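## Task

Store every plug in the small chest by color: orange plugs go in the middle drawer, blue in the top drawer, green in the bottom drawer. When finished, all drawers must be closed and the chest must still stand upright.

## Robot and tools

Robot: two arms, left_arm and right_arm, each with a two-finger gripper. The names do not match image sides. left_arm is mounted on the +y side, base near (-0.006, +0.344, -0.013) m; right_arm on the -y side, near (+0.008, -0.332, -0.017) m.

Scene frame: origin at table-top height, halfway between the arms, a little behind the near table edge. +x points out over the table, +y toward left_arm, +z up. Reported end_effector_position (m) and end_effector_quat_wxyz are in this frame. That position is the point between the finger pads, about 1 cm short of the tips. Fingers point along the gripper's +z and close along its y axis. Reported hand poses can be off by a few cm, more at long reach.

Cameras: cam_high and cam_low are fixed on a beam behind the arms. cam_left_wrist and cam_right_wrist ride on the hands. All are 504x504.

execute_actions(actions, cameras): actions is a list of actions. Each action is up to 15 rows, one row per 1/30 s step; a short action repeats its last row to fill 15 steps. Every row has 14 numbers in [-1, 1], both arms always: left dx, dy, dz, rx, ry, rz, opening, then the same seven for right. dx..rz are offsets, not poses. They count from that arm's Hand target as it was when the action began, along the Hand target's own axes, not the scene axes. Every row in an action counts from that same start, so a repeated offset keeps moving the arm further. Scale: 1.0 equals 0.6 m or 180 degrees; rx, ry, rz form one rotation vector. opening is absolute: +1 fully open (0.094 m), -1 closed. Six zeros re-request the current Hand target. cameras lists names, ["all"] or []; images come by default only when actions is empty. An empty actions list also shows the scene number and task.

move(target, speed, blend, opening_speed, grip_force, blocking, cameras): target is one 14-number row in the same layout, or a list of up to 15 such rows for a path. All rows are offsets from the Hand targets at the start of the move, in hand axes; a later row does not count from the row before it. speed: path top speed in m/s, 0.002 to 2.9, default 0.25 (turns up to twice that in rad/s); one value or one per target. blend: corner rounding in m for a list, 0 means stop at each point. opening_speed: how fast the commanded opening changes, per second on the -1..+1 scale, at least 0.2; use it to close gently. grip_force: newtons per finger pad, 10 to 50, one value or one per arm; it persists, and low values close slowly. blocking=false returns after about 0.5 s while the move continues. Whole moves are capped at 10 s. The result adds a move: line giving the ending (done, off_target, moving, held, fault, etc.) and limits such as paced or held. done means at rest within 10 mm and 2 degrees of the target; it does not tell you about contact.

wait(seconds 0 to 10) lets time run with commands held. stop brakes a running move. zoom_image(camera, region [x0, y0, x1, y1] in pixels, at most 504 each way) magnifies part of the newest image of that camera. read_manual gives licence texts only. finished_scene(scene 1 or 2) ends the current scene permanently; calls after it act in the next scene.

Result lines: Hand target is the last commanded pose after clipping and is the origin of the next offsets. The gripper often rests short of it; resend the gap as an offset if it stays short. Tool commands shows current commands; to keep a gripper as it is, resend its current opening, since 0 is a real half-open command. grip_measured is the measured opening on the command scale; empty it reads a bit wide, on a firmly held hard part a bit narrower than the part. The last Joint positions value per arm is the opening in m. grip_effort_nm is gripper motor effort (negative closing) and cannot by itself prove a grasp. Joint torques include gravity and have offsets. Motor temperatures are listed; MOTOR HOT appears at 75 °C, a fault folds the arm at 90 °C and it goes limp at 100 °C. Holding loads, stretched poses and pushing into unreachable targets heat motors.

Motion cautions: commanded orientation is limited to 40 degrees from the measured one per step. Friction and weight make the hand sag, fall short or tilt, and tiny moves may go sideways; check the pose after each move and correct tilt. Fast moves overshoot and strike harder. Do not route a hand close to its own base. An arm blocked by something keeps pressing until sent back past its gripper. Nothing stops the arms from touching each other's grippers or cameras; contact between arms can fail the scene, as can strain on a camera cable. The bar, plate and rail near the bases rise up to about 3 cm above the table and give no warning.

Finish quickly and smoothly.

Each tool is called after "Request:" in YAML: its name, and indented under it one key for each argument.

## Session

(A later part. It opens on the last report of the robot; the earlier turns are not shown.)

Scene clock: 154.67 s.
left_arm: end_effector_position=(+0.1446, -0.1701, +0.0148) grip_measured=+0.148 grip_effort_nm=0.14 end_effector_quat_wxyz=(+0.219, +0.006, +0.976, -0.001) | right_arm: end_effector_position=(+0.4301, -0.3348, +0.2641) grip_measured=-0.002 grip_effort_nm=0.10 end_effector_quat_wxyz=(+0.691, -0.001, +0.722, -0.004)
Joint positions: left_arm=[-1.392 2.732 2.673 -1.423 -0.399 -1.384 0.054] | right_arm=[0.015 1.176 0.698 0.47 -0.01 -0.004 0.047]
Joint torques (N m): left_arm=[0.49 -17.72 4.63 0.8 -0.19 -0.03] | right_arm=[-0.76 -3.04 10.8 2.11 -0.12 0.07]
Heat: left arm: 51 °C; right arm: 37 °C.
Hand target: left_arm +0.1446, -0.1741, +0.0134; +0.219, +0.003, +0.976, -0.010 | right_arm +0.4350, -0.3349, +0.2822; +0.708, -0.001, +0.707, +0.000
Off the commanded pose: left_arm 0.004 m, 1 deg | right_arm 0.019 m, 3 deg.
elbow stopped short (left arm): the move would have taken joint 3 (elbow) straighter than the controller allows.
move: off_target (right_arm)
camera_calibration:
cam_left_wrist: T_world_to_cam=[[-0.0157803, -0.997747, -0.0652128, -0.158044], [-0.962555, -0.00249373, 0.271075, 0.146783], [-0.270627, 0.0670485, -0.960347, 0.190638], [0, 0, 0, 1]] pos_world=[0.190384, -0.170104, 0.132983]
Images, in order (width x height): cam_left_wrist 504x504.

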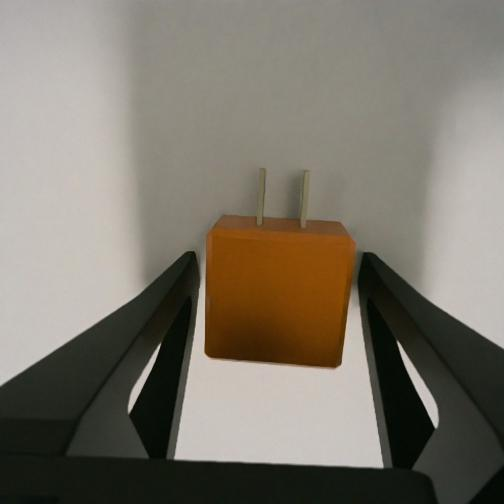

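Request:
move:
  target:
    - [0,0,0,0,0,0,-0.7,0,0,0,0,0,0,0]
    - [-0.113,0,-0.242,0,0,0,-0.7,0,0,0,0,0,0,0]
    - [-0.436,0.282,-0.146,0.2115,0,0.453,-0.7,0,0,0,0,0,0,0]
  blend: [0,0.03,0]
  opening_speed: 1
  cameras: ["cam_left_wrist"]

Scene clock: 161.07 s.
left_arm: end_effector_position=(+0.3414, -0.0003, +0.1981) grip_measured=-0.147 grip_effort_nm=-1.02 end_effector_quat_wxyz=(+0.167, +0.686, +0.692, -0.151) | right_arm: end_effector_position=(+0.4301, -0.3348, +0.2641) grip_measured=-0.002 grip_effort_nm=0.10 end_effector_quat_wxyz=(+0.691, -0.001, +0.722, -0.004)
Joint positions: left_arm=[-0.616 2.335 2.621 -1.57 0.376 0.863 0.04] | right_arm=[0.015 1.176 0.698 0.47 -0.01 -0.004 0.047]
Joint torques (N m): left_arm=[0.99 -13.11 7.72 0.98 0.46 0.1] | right_arm=[-0.76 -3.06 10.8 2.11 -0.12 0.08]
Heat: left arm: 53 °C; right arm: 36 °C.
Hand target: left_arm +0.3454, -0.0036, +0.2014; +0.161, +0.693, +0.685, -0.159 | right_arm +0.4350, -0.3349, +0.2822; +0.708, -0.001, +0.707, +0.000
Off the commanded pose: left_arm 0.006 m, 2 deg | right_arm 0.019 m, 3 deg.
elbow stopped short (left arm): the move would have taken joint 3 (elbow) straighter than the controller allows.
joint read past its limit (left arm) — joint 4 (wrist pitch), lower limit.
joint sent to its limit (left arm) — joint 4 (wrist pitch), lower limit. The joint targets still meet the commanded pose.
move: off_target (right_arm)
camera_calibration:
cam_left_wrist: T_world_to_cam=[[-0.996358, -0.0112868, -0.0845239, 0.365247], [-0.0330135, 0.964962, 0.260304, -0.0278794], [0.0786244, 0.262147, -0.96182, 0.289615], [0, 0, 0, 1]] pos_world=[0.340226, -0.0448965, 0.316686]
Images, in order (width x height): cam_left_wrist 504x504.

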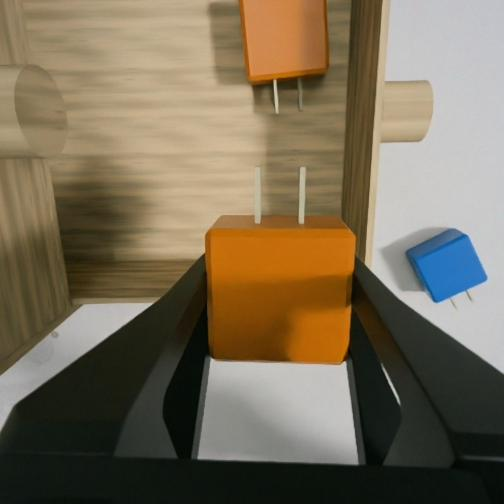

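Request:
move:
  target:
    - [0.05,0.02,0.159,0,0,0,-0.7,0,0,0,0,0,0,0]
    - [0.05,0.02,0.159,0,0,0,0.08,0,0,0,0,0,0,0]
    - [-0.02,0.02,0.009,0,0,0,0.08,0,0,0,0,0,0,0]
    - [0.0415,-0.075,-0.045,0,0,0,0.08,0,0,0,0,0,0,0]
    - [0.133,-0.212,0.1245,-0.087,0,-0.186,0.08,0,0,0,0,0,0,0]
  blend: [0,0,0.02,0.03,0]
  opening_speed: 1
  speed: [0.15,0.15,0.2,0.25,0.25]
  cameras: ["cam_high","cam_low","cam_left_wrist","cam_right_wrist"]

Scene clock: 169.00 s.
left_arm: end_effector_position=(+0.2148, +0.0413, +0.0808) grip_measured=+0.077 grip_effort_nm=0.14 end_effector_quat_wxyz=(+0.166, +0.445, +0.875, -0.098) | right_arm: end_effector_position=(+0.4301, -0.3348, +0.2641) grip_measured=-0.002 grip_effort_nm=0.10 end_effector_quat_wxyz=(+0.691, -0.001, +0.722, -0.004)
Joint positions: left_arm=[-0.877 1.638 1.175 -0.73 0.075 0.023 0.051] | right_arm=[0.015 1.176 0.698 0.47 -0.01 -0.004 0.047]
Joint torques (N m): left_arm=[-0.12 -13.45 6.24 1.57 -0.12 -0.05] | right_arm=[-0.79 -3.06 10.81 2.11 -0.12 0.07]
Heat: left arm: 53 °C; right arm: 36 °C.
Hand target: left_arm +0.2192, +0.0366, +0.0985; +0.200, +0.439, +0.870, -0.104 | right_arm +0.4350, -0.3349, +0.2822; +0.708, -0.001, +0.707, +0.000
Off the commanded pose: left_arm 0.019 m, 4 deg | right_arm 0.019 m, 3 deg.
move: off_target (left_arm, right_arm); target 2's new opening was sent with left_arm's hand 0.014 m and 2 deg from that target
camera_calibration:
cam_left_wrist: T_world_to_cam=[[-0.814532, -0.578772, -0.0395104, 0.210411], [-0.55834, 0.763645, 0.324194, 0.0743183], [-0.157463, 0.286127, -0.945165, 0.224309], [0, 0, 0, 1]] pos_world=[0.248202, 0.000846135, 0.196229]
cam_right_wrist: T_world_to_cam=[[0.0413374, -0.998663, -0.0310494, -0.335618], [-0.692278, -0.00621986, -0.721604, 0.496308], [0.720446, 0.051324, -0.691609, 0.0173024], [0, 0, 0, 1]] pos_world=[0.344991, -0.33297, 0.359684]

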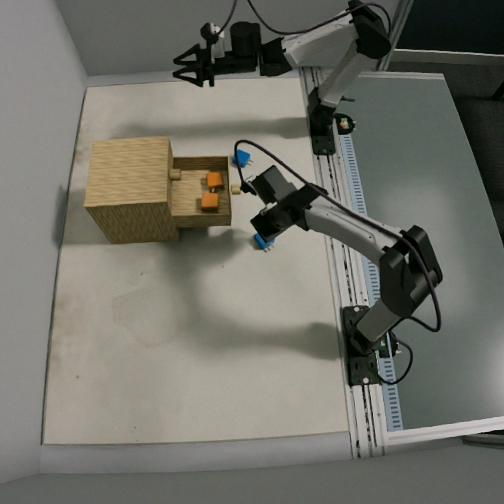

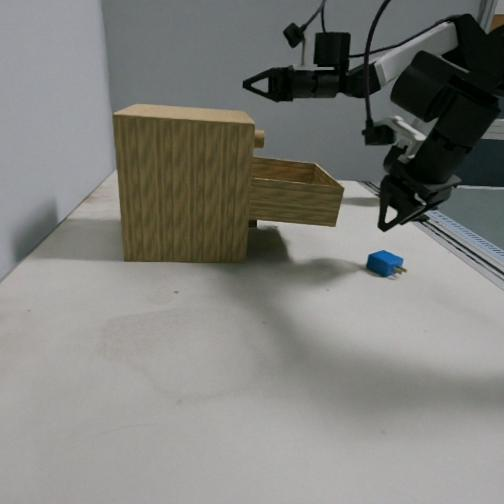

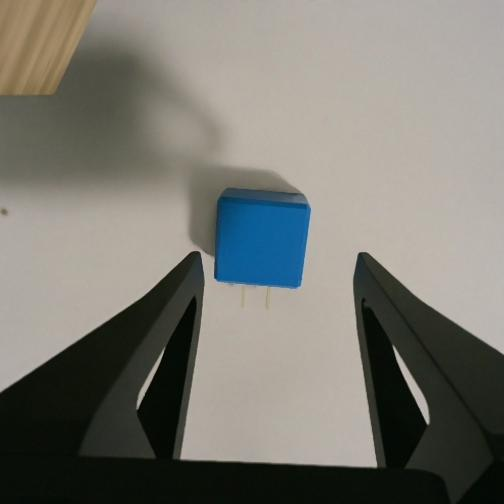

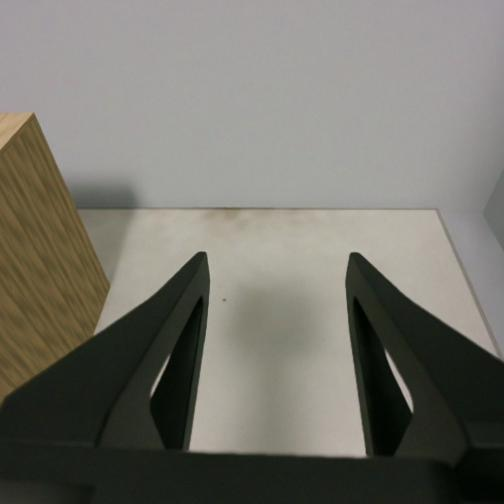

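Request:
move:
  target:
    - [0.0465,0.007,0.0997,0,0,0,0.08,0.137,0.225,-0.308,0,0,0,0]
    - [0.0465,0.007,0.0997,0,0,0,-0.7,0.137,0.225,-0.308,0,0,0,0]
    - [-0.035,0,-0.0755,0,0,0,-0.7,0.137,0.225,-0.308,0,0,0,0]
    - [0.1425,0.138,-0.253,0,0,0,-0.7,0.137,0.225,-0.308,0,0,0,0]
  blend: [0,0,0.02,0]
  opening_speed: 1
  cameras: ["cam_high","cam_left_wrist","cam_right_wrist"]

Scene clock: 176.70 s.
left_arm: end_effector_position=(+0.1985, +0.2034, +0.1882) grip_measured=-0.697 grip_effort_nm=-0.12 end_effector_quat_wxyz=(+0.186, +0.435, +0.875, -0.099) | right_arm: end_effector_position=(+0.2509, -0.2000, +0.1997) grip_measured=-0.002 grip_effort_nm=0.10 end_effector_quat_wxyz=(+0.706, -0.005, +0.708, +0.000)
Joint positions: left_arm=[-0.391 1.193 1.217 -1.248 0.241 0.463 0.014] | right_arm=[1.162 0.777 0.197 0.653 1.125 -0.07 0.047]
Joint torques (N m): left_arm=[1.26 -4.29 7.91 1.09 0.33 0.16] | right_arm=[0.17 0.24 6.8 1.75 0.07 -0.05]
Heat: left arm: 50 °C; right arm: 36 °C.
Hand target: left_arm +0.2013, +0.2017, +0.1967; +0.200, +0.439, +0.870, -0.104 | right_arm +0.2501, -0.2003, +0.1997; +0.708, -0.001, +0.707, +0.000
Off the commanded pose: left_arm 0.009 m, 2 deg | right_arm 0.001 m, 1 deg.
move: done
camera_calibration:
cam_left_wrist: T_world_to_cam=[[-0.801092, -0.596274, -0.052037, 0.298419], [-0.58367, 0.758972, 0.288601, -0.0807231], [-0.13259, 0.261568, -0.956034, 0.278904], [0, 0, 0, 1]] pos_world=[0.228926, 0.166254, 0.305468]
cam_right_wrist: T_world_to_cam=[[0.053876, -0.998116, -0.0293588, -0.198961], [-0.662691, -0.0137461, -0.748767, 0.323149], [0.746953, 0.0597964, -0.662183, 0.0840564], [0, 0, 0, 1]] pos_world=[0.162081, -0.19917, 0.291783]
Images, in order (width x height): cam_high 504x504, cam_left_wrist 504x504, cam_right_wrist 504x504.

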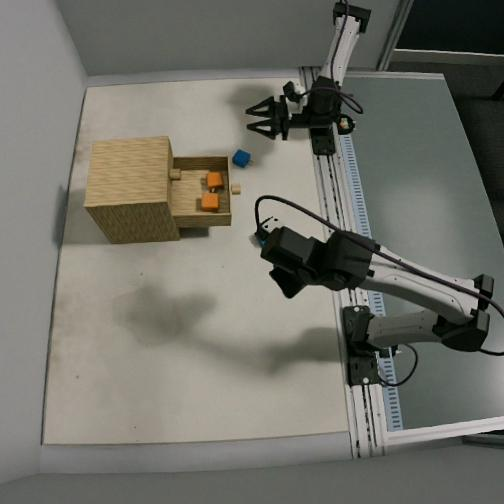

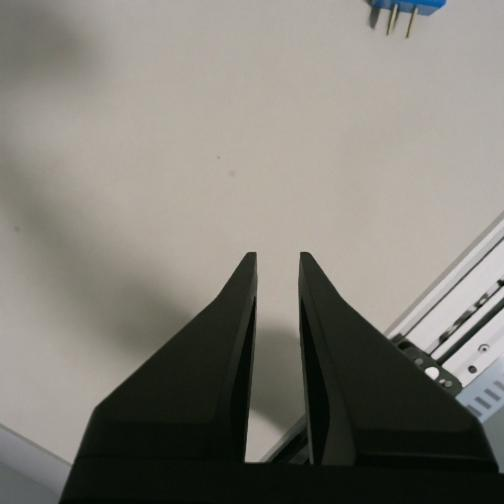

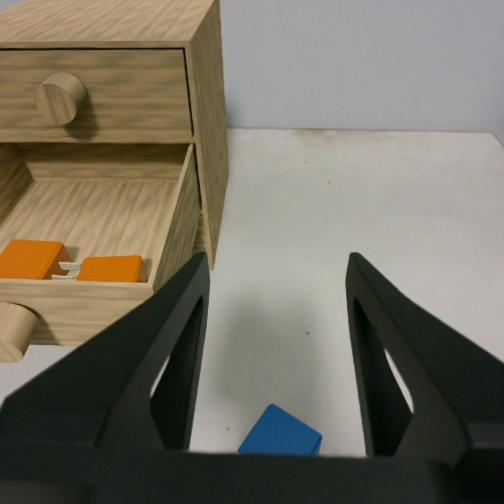

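Request:
move:
  target:
    - [0,0,0,0,0,0,0.2,0,0.245,-0.05,0,0,0,0]
    - [0,0,0,0,0,0,0.2,0.136,0.245,-0.05,0,0,0,0]
    - [0,0,0,0,0,0,0.2,0.136,0.245,0.073,0,0,0,0]
    - [0,0,0,0,0,0,0.2,0.136,0.245,0.073,0,0,0,-0.7]
    - [0,0,0,0,0,0,0.2,0.136,0.245,0.331,0,0,0,-0.7]
    - [0,0,0,0,0,0,0.2,0.136,0.245,0.331,0,0,0,0]
  blend: [0.02,0.02,0,0,0,0]
  speed: [0.25,0.25,0.2,0.2,0.12,0.12]
  cameras: ["cam_low","cam_right_wrist"]

Scene clock: 184.37 s.
left_arm: end_effector_position=(+0.1984, +0.2034, +0.1882) grip_measured=+0.197 grip_effort_nm=0.14 end_effector_quat_wxyz=(+0.186, +0.436, +0.875, -0.099) | right_arm: end_effector_position=(+0.4382, -0.0568, +0.1201) grip_measured=-0.002 grip_effort_nm=0.12 end_effector_quat_wxyz=(+0.708, +0.001, +0.706, -0.006)
Joint positions: left_arm=[-0.391 1.193 1.217 -1.249 0.241 0.464 0.056] | right_arm=[0.862 2.077 0.908 1.225 0.841 -0.044 0.047]
Joint torques (N m): left_arm=[1.24 -4.4 7.79 1.18 0.32 0.18] | right_arm=[-1.68 -7.23 8.64 1.53 -0.28 0.08]
Heat: left arm: 47 °C; right arm: 35 °C.
Hand target: left_arm +0.2013, +0.2017, +0.1967; +0.200, +0.439, +0.870, -0.104 | right_arm +0.4486, -0.0529, +0.1183; +0.708, -0.001, +0.707, +0.000
Off the commanded pose: left_arm 0.009 m, 2 deg | right_arm 0.011 m, 1 deg.
move: off_target (right_arm); blend cut to 0 m at target 1; target 4's new opening was sent with right_arm's hand 0.011 m and 2 deg from that target; target 6's new opening was sent with right_arm's hand 0.012 m and 1 deg from that target
camera_calibration:
cam_right_wrist: T_world_to_cam=[[0.0387311, -0.998802, -0.0298926, -0.0618919], [-0.65845, -0.00300834, -0.752619, 0.38879], [0.751628, 0.0488325, -0.657778, -0.120373], [0, 0, 0, 1]] pos_world=[0.348871, -0.0547701, 0.211582]
Images, in order (width x height): cam_low 504x504, cam_right_wrist 504x504.

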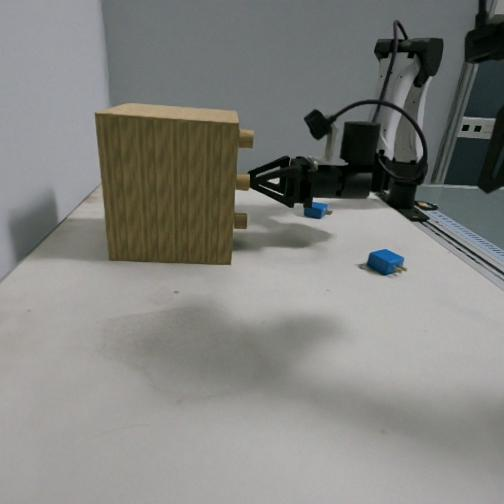

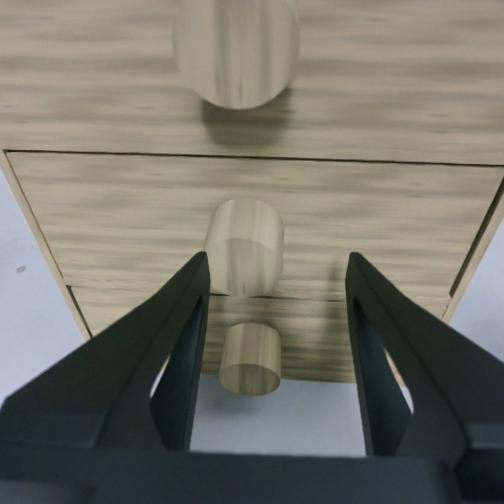

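Request:
move:
  target:
    - [0,0,0,0,0,0,0.2,0,0,-0.16,0,0,0,0.2]
    - [0,0,0,0,0,0,0.2,-0.115,0.013,-0.16,0,0,0,0.2]
    - [0,0,0,0,0,0,0.2,-0.115,0.013,0.012,0,0,0,0.2]
    - [0,0,0,0,0,0,0.2,-0.115,0.013,0.012,0,0,0,-0.75]
  blend: [0.02,0.02,0,0]
  speed: [0.25,0.25,0.18,0.2]
  cameras: ["cam_low","cam_right_wrist"]

Scene clock: 187.93 s.
left_arm: end_effector_position=(+0.1984, +0.2034, +0.1882) grip_measured=+0.197 grip_effort_nm=0.14 end_effector_quat_wxyz=(+0.186, +0.436, +0.875, -0.099) | right_arm: end_effector_position=(+0.4511, -0.0490, +0.1826) grip_measured=-0.430 grip_effort_nm=-1.26 end_effector_quat_wxyz=(+0.703, -0.009, +0.711, -0.008)
Joint positions: left_arm=[-0.391 1.193 1.217 -1.249 0.241 0.464 0.056] | right_arm=[0.852 1.917 1.026 0.926 0.82 -0.046 0.027]
Joint torques (N m): left_arm=[1.32 -4.53 8.06 1.16 0.32 0.17] | right_arm=[-0.5 -7.76 9.13 1.74 -0.03 0.1]
Heat: left arm: 45 °C; right arm: 35 °C.
Hand target: left_arm +0.2013, +0.2017, +0.1967; +0.200, +0.439, +0.870, -0.104 | right_arm +0.4557, -0.0452, +0.1873; +0.708, -0.001, +0.707, +0.000
Off the commanded pose: left_arm 0.009 m, 2 deg | right_arm 0.008 m, 2 deg.
move: done
camera_calibration:
cam_right_wrist: T_world_to_cam=[[0.0496222, -0.998678, -0.0134179, -0.0605107], [-0.668013, -0.0231988, -0.743788, 0.446027], [0.742494, 0.0458718, -0.668281, -0.0832694], [0, 0, 0, 1]] pos_world=[0.362782, -0.0462637, 0.275291]
Images, in order (width x height): cam_low 504x504, cam_right_wrist 504x504.

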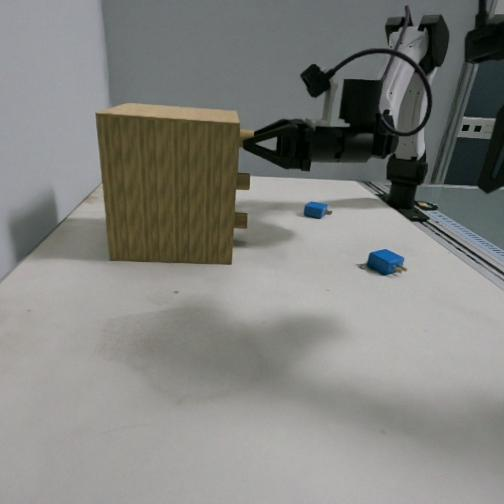

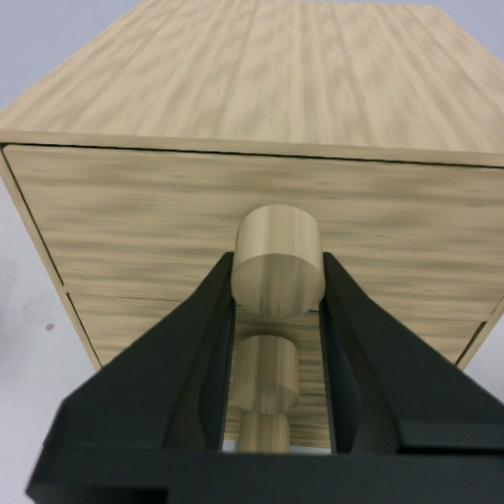

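Request:
move:
  target:
    - [0,0,0,0,0,0,0.2,0,0,-0.25,0,0,0,-0.75]
    - [0,0,0,0,0,0,0.2,0,0,-0.25,0,0,0,0]
    - [0,0,0,0,0,0,0.2,0,0,-0.368,0,0,0,0]
    - [0,0,0,0,0,0,0.2,-0.02,-0.258,-0.368,0,0,0,0]
    - [-0.144,-0.133,0.227,0,0,0,0.2,-0.02,-0.258,-0.368,0,0,0,0]
  blend: [0,0,0.03,0.03,0]
  speed: [0.12,0.2,0.25,0.25,0.25]
  cameras: ["all"]

Scene clock: 193.93 s.
left_arm: end_effector_position=(+0.2077, +0.0534, +0.1037) grip_measured=+0.197 grip_effort_nm=0.14 end_effector_quat_wxyz=(+0.177, +0.445, +0.872, -0.103) | right_arm: end_effector_position=(+0.2327, -0.2038, +0.1834) grip_measured=-0.002 grip_effort_nm=0.10 end_effector_quat_wxyz=(+0.702, -0.018, +0.712, -0.022)
Joint positions: left_arm=[-0.867 1.551 1.169 -0.787 0.08 0.035 0.056] | right_arm=[1.275 0.754 0.13 0.691 1.25 -0.117 0.047]
Joint torques (N m): left_arm=[-0.03 -7.12 8.96 1.52 -0.15 -0.11] | right_arm=[-0.81 -0.94 10.5 1.45 -0.17 0.11]
Motor temperatures (°C): left_arm=[18 43 32 23 19 21 21] | right_arm=[19 25 35 31 16 20 20]
Heat: left arm: 43 °C; right arm: 35 °C.
Hand target: left_arm +0.2181, +0.0433, +0.1128; +0.200, +0.439, +0.870, -0.104 | right_arm +0.2351, -0.2003, +0.1991; +0.708, -0.001, +0.707, +0.000
Off the commanded pose: left_arm 0.017 m, 3 deg | right_arm 0.016 m, 3 deg.
move: off_target (left_arm, right_arm); target 2's new opening was sent with right_arm's hand 0.015 m and 2 deg from that target
camera_calibration:
cam_left_wrist: T_world_to_cam=[[-0.815572, -0.577187, -0.0412015, 0.2129], [-0.560976, 0.771181, 0.300975, 0.0562115], [-0.141945, 0.26858, -0.952741, 0.239734], [0, 0, 0, 1]] pos_world=[0.239197, 0.0151461, 0.220258]
cam_right_wrist: T_world_to_cam=[[0.0424074, -0.998918, 0.0190796, -0.208647], [-0.670623, -0.0426153, -0.740573, 0.293229], [0.740585, 0.0186105, -0.671705, 0.0819816], [0, 0, 0, 1]] pos_world=[0.14478, -0.197451, 0.276206]

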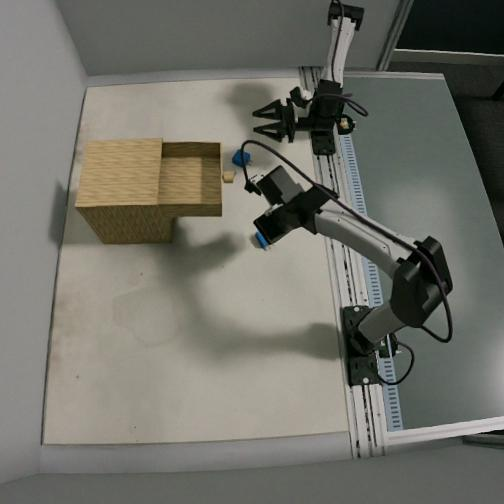

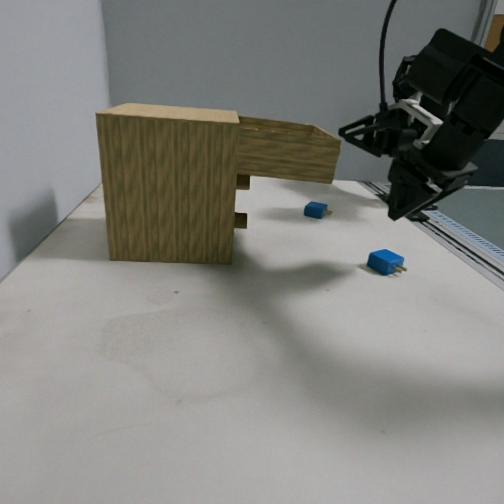

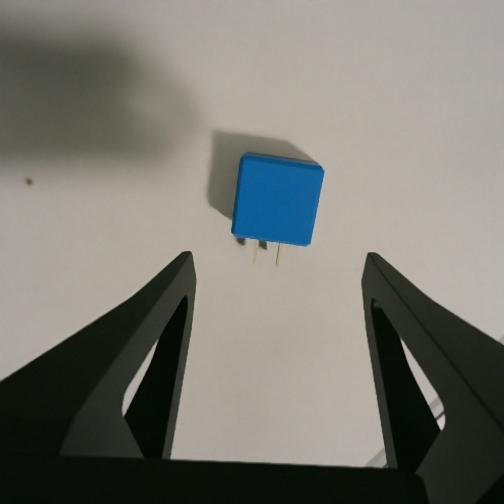

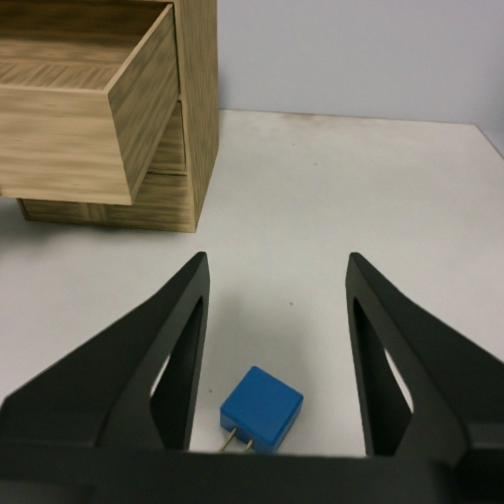

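Request:
move:
  target: [0.031,-0.002,0.1325,0.0188,0,0.04,0.2,0.132,-0.008,0.045,0.197,0.346,0.126,0.2]
  cameras: ["cam_left_wrist","cam_right_wrist"]

Scene clock: 199.70 s.
left_arm: end_effector_position=(+0.2227, +0.0307, +0.0359) grip_measured=+0.197 grip_effort_nm=0.14 end_effector_quat_wxyz=(+0.188, +0.496, +0.840, -0.111) | right_arm: end_effector_position=(+0.2590, -0.2083, +0.1151) grip_measured=+0.198 grip_effort_nm=0.10 end_effector_quat_wxyz=(+0.206, +0.326, +0.919, -0.079)
Joint positions: left_arm=[-0.867 1.707 1.041 -0.478 0.11 0.149 0.056] | right_arm=[0.78 1.466 1.202 -1.223 0.462 1.417 0.056]
Joint torques (N m): left_arm=[1.25 -7.91 6.12 1.58 0.23 0.13] | right_arm=[-0.69 -4.11 9.24 0.3 0.18 0.09]
Heat: left arm: 42 °C; right arm: 35 °C.
Hand target: left_arm +0.2275, +0.0275, +0.0334; +0.193, +0.499, +0.837, -0.117 | right_arm +0.2622, -0.2051, +0.1199; +0.204, +0.333, +0.918, -0.073
Off the commanded pose: left_arm 0.006 m, 1 deg | right_arm 0.007 m, 1 deg.
move: done
camera_calibration:
cam_left_wrist: T_world_to_cam=[[-0.8759, -0.478219, -0.0640825, 0.220362], [-0.476321, 0.83586, 0.272866, 0.0827617], [-0.0769257, 0.269527, -0.959915, 0.169122], [0, 0, 0, 1]] pos_world=[0.245446, -0.00937913, 0.153881]
cam_right_wrist: T_world_to_cam=[[-0.640838, -0.766187, -0.047795, 0.0201716], [-0.746171, 0.607044, 0.273361, 0.298257], [-0.180432, 0.210844, -0.960723, 0.328562], [0, 0, 0, 1]] pos_world=[0.29476, -0.234875, 0.235089]
Images, in order (width x height): cam_left_wrist 504x504, cam_right_wrist 504x504.

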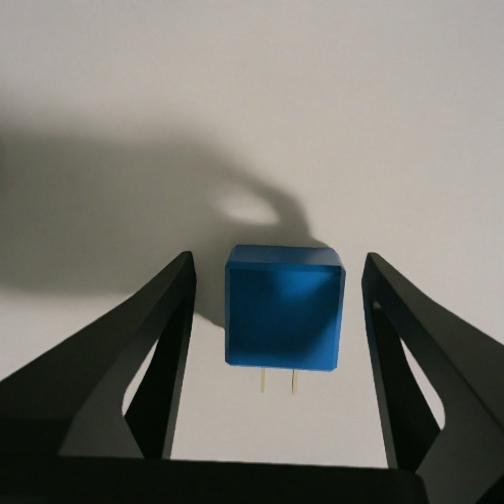

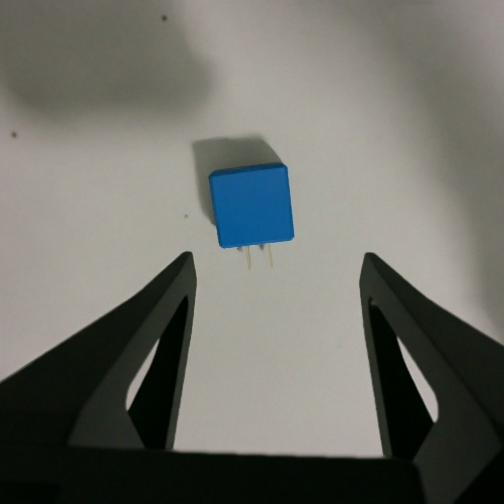

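Request:
move:
  target:
    - [0.0113,0,0.024,0,0,0,0.2,0.05,0.0217,0.1475,-0.014,0,-0.03,0.2]
    - [0.0113,0,0.024,0,0,0,-0.7,0.05,0.0217,0.1475,-0.014,0,-0.03,0.2]
  opening_speed: 1
  cameras: ["cam_left_wrist","cam_right_wrist"]

Scene clock: 203.13 s.
left_arm: end_effector_position=(+0.2230, +0.0309, +0.0195) grip_measured=-0.156 grip_effort_nm=-1.02 end_effector_quat_wxyz=(+0.187, +0.496, +0.840, -0.111) | right_arm: end_effector_position=(+0.2811, -0.2023, +0.0365) grip_measured=+0.198 grip_effort_nm=0.10 end_effector_quat_wxyz=(+0.221, +0.289, +0.930, -0.060)
Joint positions: left_arm=[-0.867 1.737 1.004 -0.413 0.111 0.149 0.04] | right_arm=[0.734 1.544 0.949 -0.799 0.459 1.271 0.056]
Joint torques (N m): left_arm=[1.07 -8.02 6.04 1.58 0.25 0.14] | right_arm=[-0.68 -3.81 5.45 0.71 0.05 -0.08]
Heat: left arm: 42 °C; right arm: 35 °C.
Hand target: left_arm +0.2275, +0.0273, +0.0173; +0.193, +0.499, +0.837, -0.117 | right_arm +0.2785, -0.2016, +0.0270; +0.207, +0.285, +0.934, -0.063
Off the commanded pose: left_arm 0.006 m, 1 deg | right_arm 0.010 m, 2 deg.
move: done
camera_calibration:
cam_left_wrist: T_world_to_cam=[[-0.876244, -0.477767, -0.0627302, 0.219787], [-0.475425, 0.835957, 0.27413, 0.0870457], [-0.0785305, 0.270028, -0.959645, 0.15376], [0, 0, 0, 1]] pos_world=[0.246045, -0.00927924, 0.13748]
cam_right_wrist: T_world_to_cam=[[-0.571479, -0.817176, -0.0750632, 0.0063759], [-0.802907, 0.537902, 0.256908, 0.335192], [-0.169563, 0.207087, -0.963516, 0.252012], [0, 0, 0, 1]] pos_world=[0.315504, -0.227279, 0.157182]
Images, in order (width x height): cam_left_wrist 504x504, cam_right_wrist 504x504.

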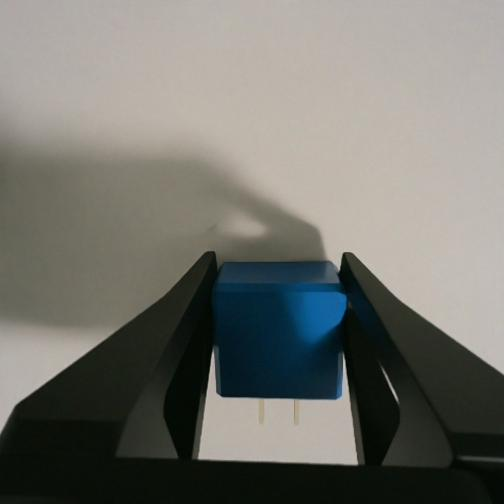

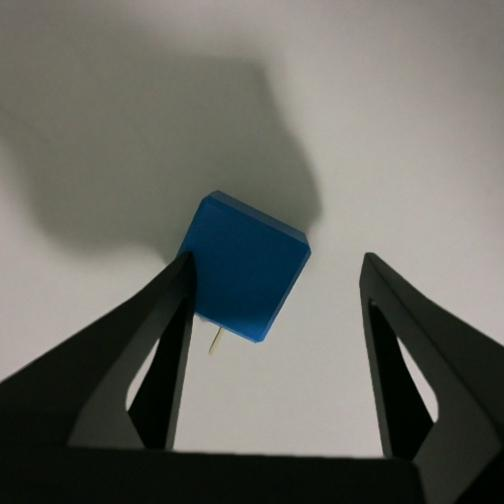

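Request:
move:
  target:
    - [-0.089,0.04,-0.363,0,0,0,-0.7,-0.042,0.02,-0.09,0.066,0,0.141,0.2]
    - [-0.245,0.2035,-0.314,-0.0536,-0.103,-0.0735,-0.7,-0.042,0.02,-0.09,0.066,0,0.141,0.2]
    - [-0.316,0.2295,-0.253,-0.0536,-0.103,-0.0735,-0.7,-0.042,0.02,-0.09,0.066,0,0.141,0.2]
  blend: [0.03,0.02,0]
  cameras: ["all"]

Scene clock: 208.33 s.
left_arm: end_effector_position=(+0.3889, +0.0089, +0.2343) grip_measured=-0.156 grip_effort_nm=-1.02 end_effector_quat_wxyz=(+0.338, +0.363, +0.855, -0.150) | right_arm: end_effector_position=(+0.2836, -0.1969, +0.0840) grip_measured=+0.198 grip_effort_nm=0.10 end_effector_quat_wxyz=(+0.189, +0.500, +0.837, -0.113)
Joint positions: left_arm=[-0.62 1.924 1.925 -0.838 0.148 0.093 0.04] | right_arm=[0.743 1.726 1.352 -1.273 0.452 1.815 0.056]
Joint torques (N m): left_arm=[-0.13 -9.65 9.02 2 -0.09 -0.11] | right_arm=[0.12 -5.82 8.77 -0.05 0.18 0.09]
Heat: left arm: 41 °C; right arm: 35 °C.
Hand target: left_arm +0.3986, +0.0023, +0.2367; +0.351, +0.356, +0.853, -0.147 | right_arm +0.2852, -0.1917, +0.0867; +0.186, +0.502, +0.837, -0.111
Off the commanded pose: left_arm 0.012 m, 2 deg | right_arm 0.006 m, 0 deg.
move: off_target (left_arm)
camera_calibration:
cam_left_wrist: T_world_to_cam=[[-0.709437, -0.702908, -0.0511911, 0.302549], [-0.701781, 0.711244, -0.0404377, 0.288197], [0.0648334, 0.00723694, -0.99787, 0.334324], [0, 0, 0, 1]] pos_world=[0.395216, 0.00526621, 0.360754]
cam_right_wrist: T_world_to_cam=[[-0.88528, -0.461497, -0.0574464, 0.173331], [-0.458527, 0.845531, 0.273552, 0.283585], [-0.0776711, 0.268511, -0.96014, 0.282774], [0, 0, 0, 1]] pos_world=[0.305441, -0.235717, 0.203885]

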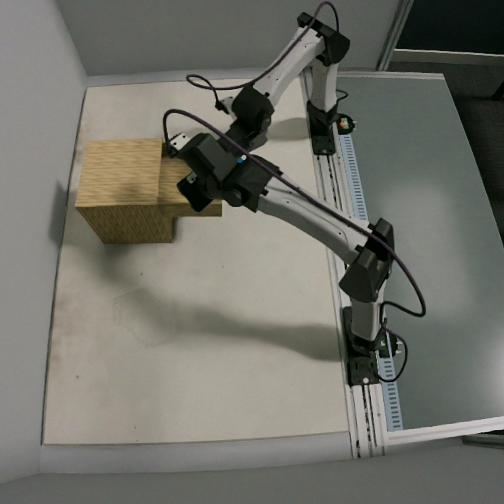

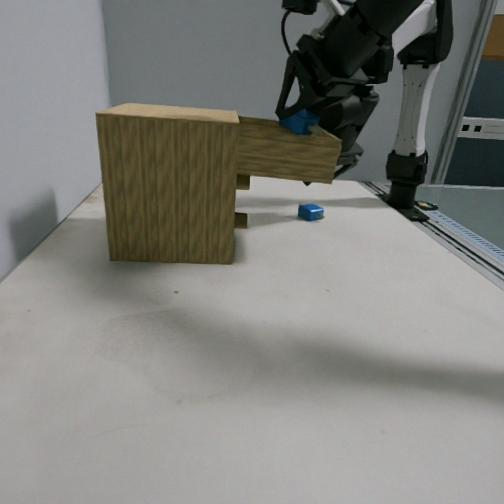

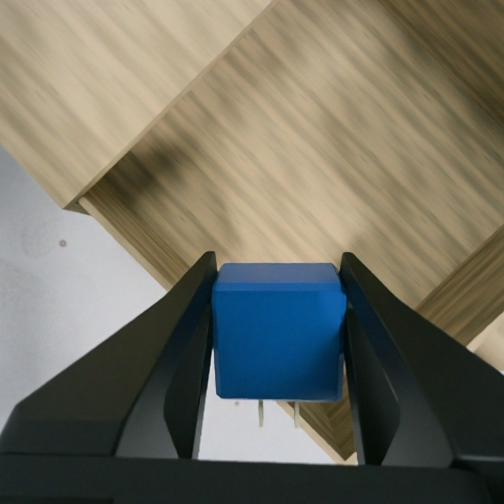

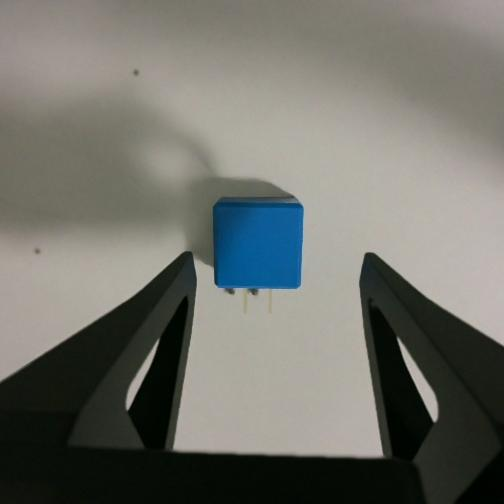

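Request:
move:
  target:
    - [0.033,0,0.104,0,0,0,-0.7,0.0405,0.018,0.099,0,0,0,0.2]
    - [0.033,0,0.104,0,0,0,0.05,0.0405,0.018,0.099,0,0,0,0.2]
    - [0,0,0,0,0,0,0.05,0.0405,0.018,0.099,0,0,0,0.2]
    - [0.166,0.035,-0.284,0,0,0,0.05,0.0405,0.018,0.099,0,0,0,0.2]
  blend: [0,0,0.02,0]
  opening_speed: 1
  speed: 0.2
  cameras: ["all"]

Scene clock: 214.93 s.
left_arm: end_effector_position=(+0.2802, +0.1519, +0.2830) grip_measured=+0.047 grip_effort_nm=0.14 end_effector_quat_wxyz=(+0.344, +0.351, +0.859, -0.143) | right_arm: end_effector_position=(+0.3157, -0.1647, +0.0598) grip_measured=+0.198 grip_effort_nm=0.10 end_effector_quat_wxyz=(+0.214, +0.515, +0.830, -0.025)
Joint positions: left_arm=[-0.417 1.336 1.512 -1.034 0.259 0.23 0.049] | right_arm=[0.749 1.749 1.285 -0.993 0.448 1.81 0.056]
Joint torques (N m): left_arm=[1.01 -6.61 6.31 1.79 0.25 0.19] | right_arm=[-1.95 -0.76 3.19 -0.15 0.2 -0.08]
Heat: left arm: 42 °C; right arm: 34 °C.
Hand target: left_arm +0.2795, +0.1526, +0.2875; +0.351, +0.356, +0.853, -0.147 | right_arm +0.2962, -0.1893, +0.0226; +0.186, +0.502, +0.837, -0.111
Off the commanded pose: left_arm 0.005 m, 1 deg | right_arm 0.049 m, 11 deg.
move: off_target (right_arm); target 2's new opening was sent with left_arm's hand 0.016 m and 2 deg from that target
camera_calibration:
cam_left_wrist: T_world_to_cam=[[-0.689, -0.72249, -0.0573252, 0.327419], [-0.721092, 0.691313, -0.0459639, 0.122152], [0.0728382, 0.00966759, -0.997297, 0.386217], [0, 0, 0, 1]] pos_world=[0.285543, 0.148378, 0.409557]
cam_right_wrist: T_world_to_cam=[[-0.861545, -0.449437, -0.236106, 0.220363], [-0.505197, 0.804923, 0.311247, 0.283515], [0.0501612, 0.387433, -0.920532, 0.230405], [0, 0, 0, 1]] pos_world=[0.321527, -0.218435, 0.175881]

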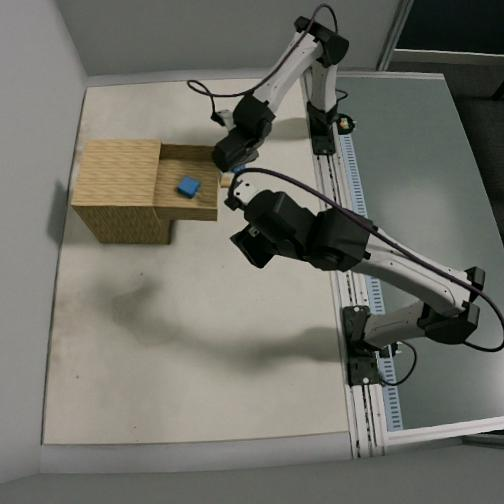

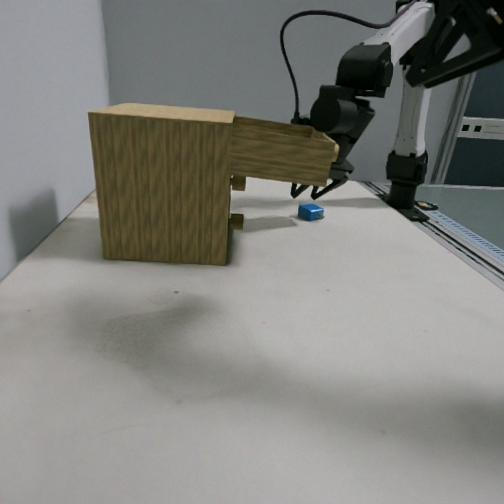

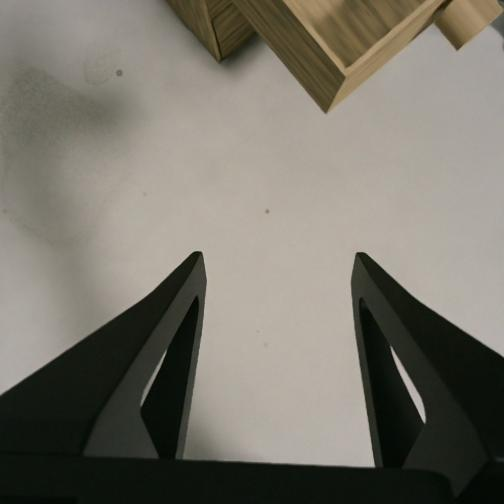

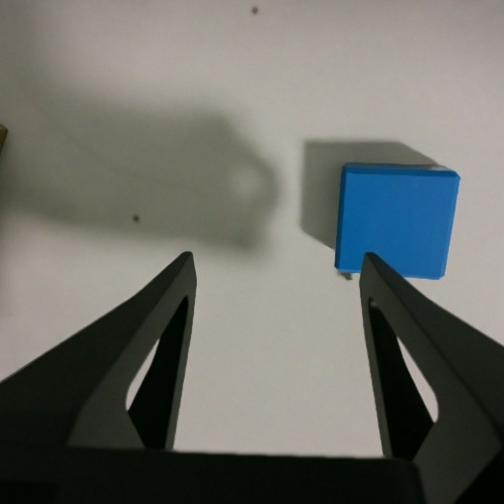

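Request:
move:
  target: [0,0,0,0,0,0,0.05,-0.044,-0.039,-0.139,-0.04,0,-0.0855,0.5]
  speed: 0.15
  cameras: ["cam_high","cam_right_wrist"]

Scene clock: 218.23 s.
left_arm: end_effector_position=(+0.2800, +0.1519, +0.2829) grip_measured=+0.047 grip_effort_nm=0.14 end_effector_quat_wxyz=(+0.343, +0.351, +0.859, -0.143) | right_arm: end_effector_position=(+0.2681, -0.1926, +0.0933) grip_measured=+0.498 grip_effort_nm=0.10 end_effector_quat_wxyz=(+0.187, +0.375, +0.903, -0.100)
Joint positions: left_arm=[-0.417 1.336 1.512 -1.035 0.26 0.23 0.049] | right_arm=[0.789 1.613 1.267 -1.229 0.448 1.554 0.07]
Joint torques (N m): left_arm=[1.07 -6.68 6.31 1.77 0.32 0.18] | right_arm=[0.23 -9.21 8.32 0.11 0.34 -0.05]
Heat: left arm: 41 °C; right arm: 34 °C.
Hand target: left_arm +0.2794, +0.1526, +0.2875; +0.351, +0.356, +0.853, -0.147 | right_arm +0.2702, -0.1903, +0.1093; +0.200, +0.373, +0.902, -0.082
Off the commanded pose: left_arm 0.005 m, 1 deg | right_arm 0.016 m, 3 deg.
move: off_target (right_arm)
camera_calibration:
cam_right_wrist: T_world_to_cam=[[-0.724081, -0.689478, -0.0181118, 0.0712255], [-0.663644, 0.689318, 0.290546, 0.293579], [-0.18784, 0.222398, -0.95669, 0.309824], [0, 0, 0, 1]] pos_world=[0.304602, -0.222165, 0.212397]
Images, in order (width x height): cam_high 504x504, cam_right_wrist 504x504.

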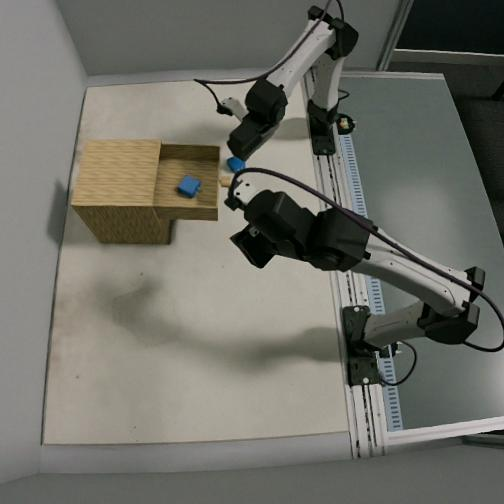

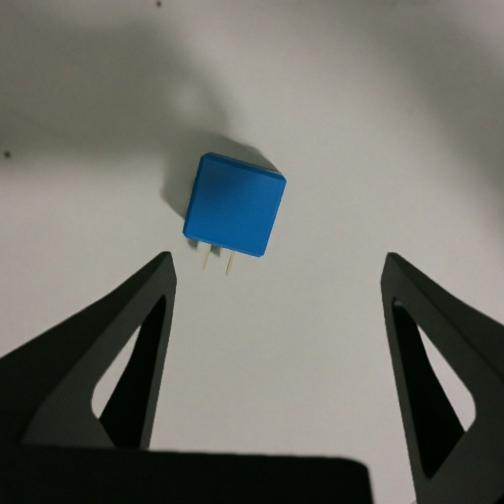

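Request:
move:
  target: [0,0,0,0,0,0,0.05,0.041,0.029,0.115,0,0,0,0.4]
  speed: 0.15
  cameras: ["cam_right_wrist"]

Scene clock: 220.67 s.
left_arm: end_effector_position=(+0.2800, +0.1519, +0.2829) grip_measured=+0.047 grip_effort_nm=0.14 end_effector_quat_wxyz=(+0.343, +0.351, +0.859, -0.143) | right_arm: end_effector_position=(+0.2846, -0.1818, +0.0385) grip_measured=+0.402 grip_effort_nm=-0.09 end_effector_quat_wxyz=(+0.196, +0.374, +0.903, -0.080)
Joint positions: left_arm=[-0.417 1.336 1.512 -1.035 0.26 0.23 0.049] | right_arm=[0.773 1.692 1.131 -0.959 0.448 1.524 0.066]
Joint torques (N m): left_arm=[1.13 -6.89 6.23 1.77 0.31 0.16] | right_arm=[-0.69 -5.96 6.06 0.44 0.33 -0.06]
Heat: left arm: 40 °C; right arm: 34 °C.
Hand target: left_arm +0.2794, +0.1526, +0.2875; +0.351, +0.356, +0.853, -0.147 | right_arm +0.2874, -0.1829, +0.0363; +0.200, +0.373, +0.902, -0.082
Off the commanded pose: left_arm 0.005 m, 1 deg | right_arm 0.004 m, 1 deg.
move: done
camera_calibration:
cam_right_wrist: T_world_to_cam=[[-0.71546, -0.695989, -0.0609574, 0.0876512], [-0.680051, 0.673754, 0.289113, 0.31494], [-0.160149, 0.248303, -0.955352, 0.254867], [0, 0, 0, 1]] pos_world=[0.317702, -0.214472, 0.157778]
Images, in order (width x height): cam_right_wrist 504x504.

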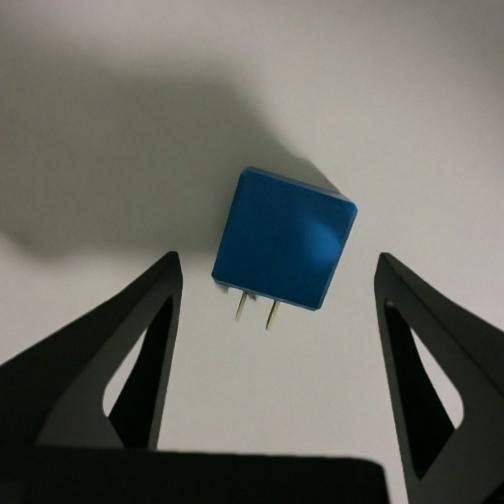

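Request:
move:
  target:
    - [0,0,0,0,0,0,0.05,0.001,0,0.034,0.0188,0,0.04,0.4]
    - [0,0,0,0,0,0,0.05,0.001,0,0.034,0.0188,0,0.04,-0.7]
  speed: 0.15
  opening_speed: 1
  cameras: ["cam_right_wrist"]

Scene clock: 223.73 s.
left_arm: end_effector_position=(+0.2800, +0.1519, +0.2829) grip_measured=+0.047 grip_effort_nm=0.14 end_effector_quat_wxyz=(+0.343, +0.351, +0.859, -0.143) | right_arm: end_effector_position=(+0.2848, -0.1884, +0.0192) grip_measured=-0.126 grip_effort_nm=-1.02 end_effector_quat_wxyz=(+0.189, +0.424, +0.880, -0.099)
Joint positions: left_arm=[-0.417 1.336 1.512 -1.035 0.26 0.23 0.049] | right_arm=[0.755 1.761 1.131 -0.952 0.448 1.633 0.041]
Joint torques (N m): left_arm=[1.21 -6.69 6.28 1.81 0.29 0.15] | right_arm=[-1.54 -5.45 7.28 0.36 0.32 0.08]
Heat: left arm: 40 °C; right arm: 33 °C.
Hand target: left_arm +0.2794, +0.1526, +0.2875; +0.351, +0.356, +0.853, -0.147 | right_arm +0.2931, -0.1886, +0.0176; +0.194, +0.435, +0.874, -0.096
Off the commanded pose: left_arm 0.005 m, 1 deg | right_arm 0.008 m, 2 deg.
move: done
camera_calibration:
cam_right_wrist: T_world_to_cam=[[-0.791819, -0.609165, -0.0440466, 0.119872], [-0.593976, 0.751271, 0.287722, 0.315242], [-0.14218, 0.253987, -0.9567, 0.234042], [0, 0, 0, 1]] pos_world=[0.315439, -0.223255, 0.138486]
Images, in order (width x height): cam_right_wrist 504x504.

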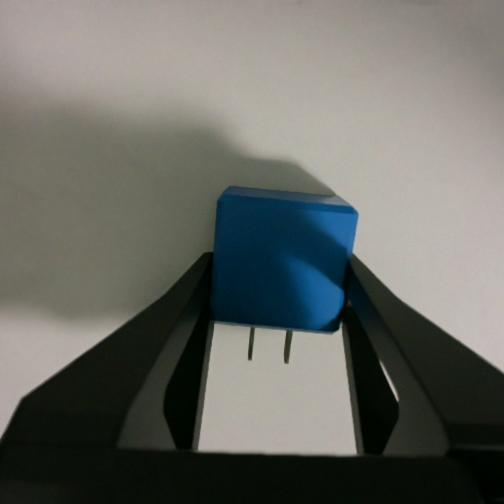

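Request:
move:
  target:
    - [0,0,0,0,0,0,0.05,-0.132,-0.082,-0.177,0,0,0,-0.7]
    - [0,0,0,0,0,0,0.05,-0.217,-0.082,-0.3585,-0.2646,-0.0906,-0.378,-0.7]
    - [0,0,0,0,0,0,0.05,-0.154,0.231,-0.355,-0.2646,-0.0906,-0.378,-0.7]
  blend: [0.02,0.03,0]
  cameras: ["all"]

Scene clock: 230.23 s.
left_arm: end_effector_position=(+0.2800, +0.1519, +0.2829) grip_measured=+0.047 grip_effort_nm=0.14 end_effector_quat_wxyz=(+0.343, +0.351, +0.859, -0.143) | right_arm: end_effector_position=(+0.3901, -0.1061, +0.2338) grip_measured=-0.126 grip_effort_nm=-1.02 end_effector_quat_wxyz=(+0.345, -0.244, +0.901, +0.095)
Joint positions: left_arm=[-0.417 1.336 1.512 -1.035 0.26 0.23 0.049] | right_arm=[0.582 1.572 1.598 -0.833 0.025 0.009 0.041]
Joint torques (N m): left_arm=[1.07 -6.76 6.31 1.81 0.28 0.12] | right_arm=[0.08 -5.93 10.84 1.77 0.11 0.07]
Motor temperatures (°C): left_arm=[18 38 31 25 19 21 21] | right_arm=[19 25 33 28 16 20 20]
Heat: left arm: 38 °C; right arm: 33 °C.
Hand target: left_arm +0.2794, +0.1526, +0.2875; +0.351, +0.356, +0.853, -0.147 | right_arm +0.3997, -0.1000, +0.2499; +0.370, -0.237, +0.893, +0.099
Off the commanded pose: left_arm 0.005 m, 1 deg | right_arm 0.020 m, 3 deg.
move: off_target (right_arm)
camera_calibration:
cam_left_wrist: T_world_to_cam=[[-0.689405, -0.722124, -0.0570778, 0.327304], [-0.720765, 0.691693, -0.0453668, 0.121681], [0.0722408, 0.0098636, -0.997338, 0.386282], [0, 0, 0, 1]] pos_world=[0.285443, 0.148378, 0.409456]
cam_right_wrist: T_world_to_cam=[[0.50744, -0.859432, -0.0623028, -0.266324], [-0.861401, -0.507807, -0.0109817, 0.294735], [-0.0221998, 0.0592402, -0.997997, 0.375678], [0, 0, 0, 1]] pos_world=[0.397369, -0.101474, 0.36157]

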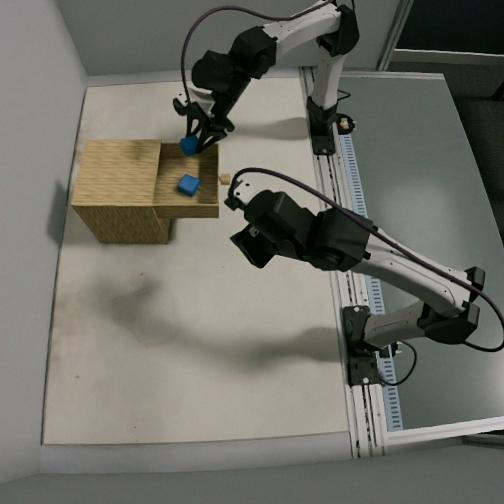

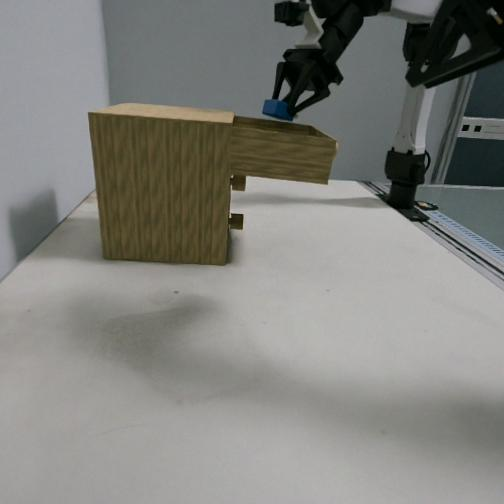

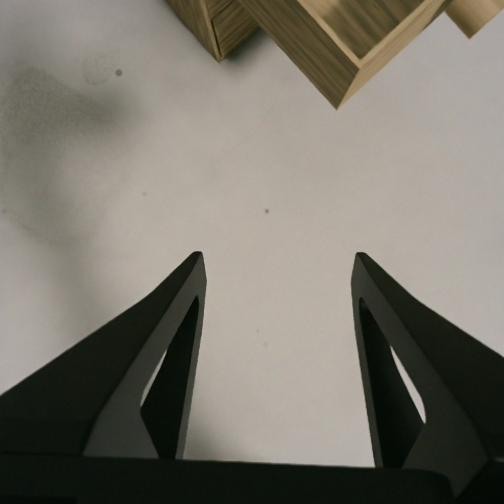

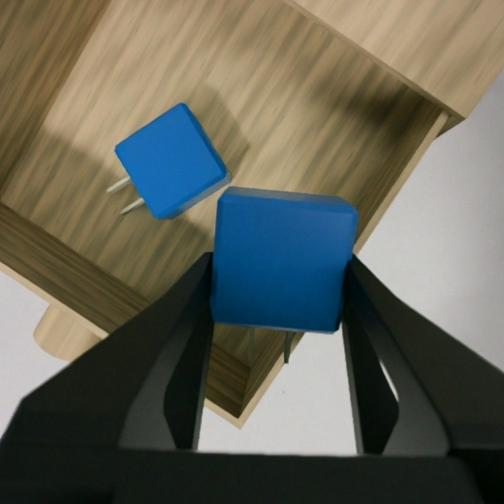

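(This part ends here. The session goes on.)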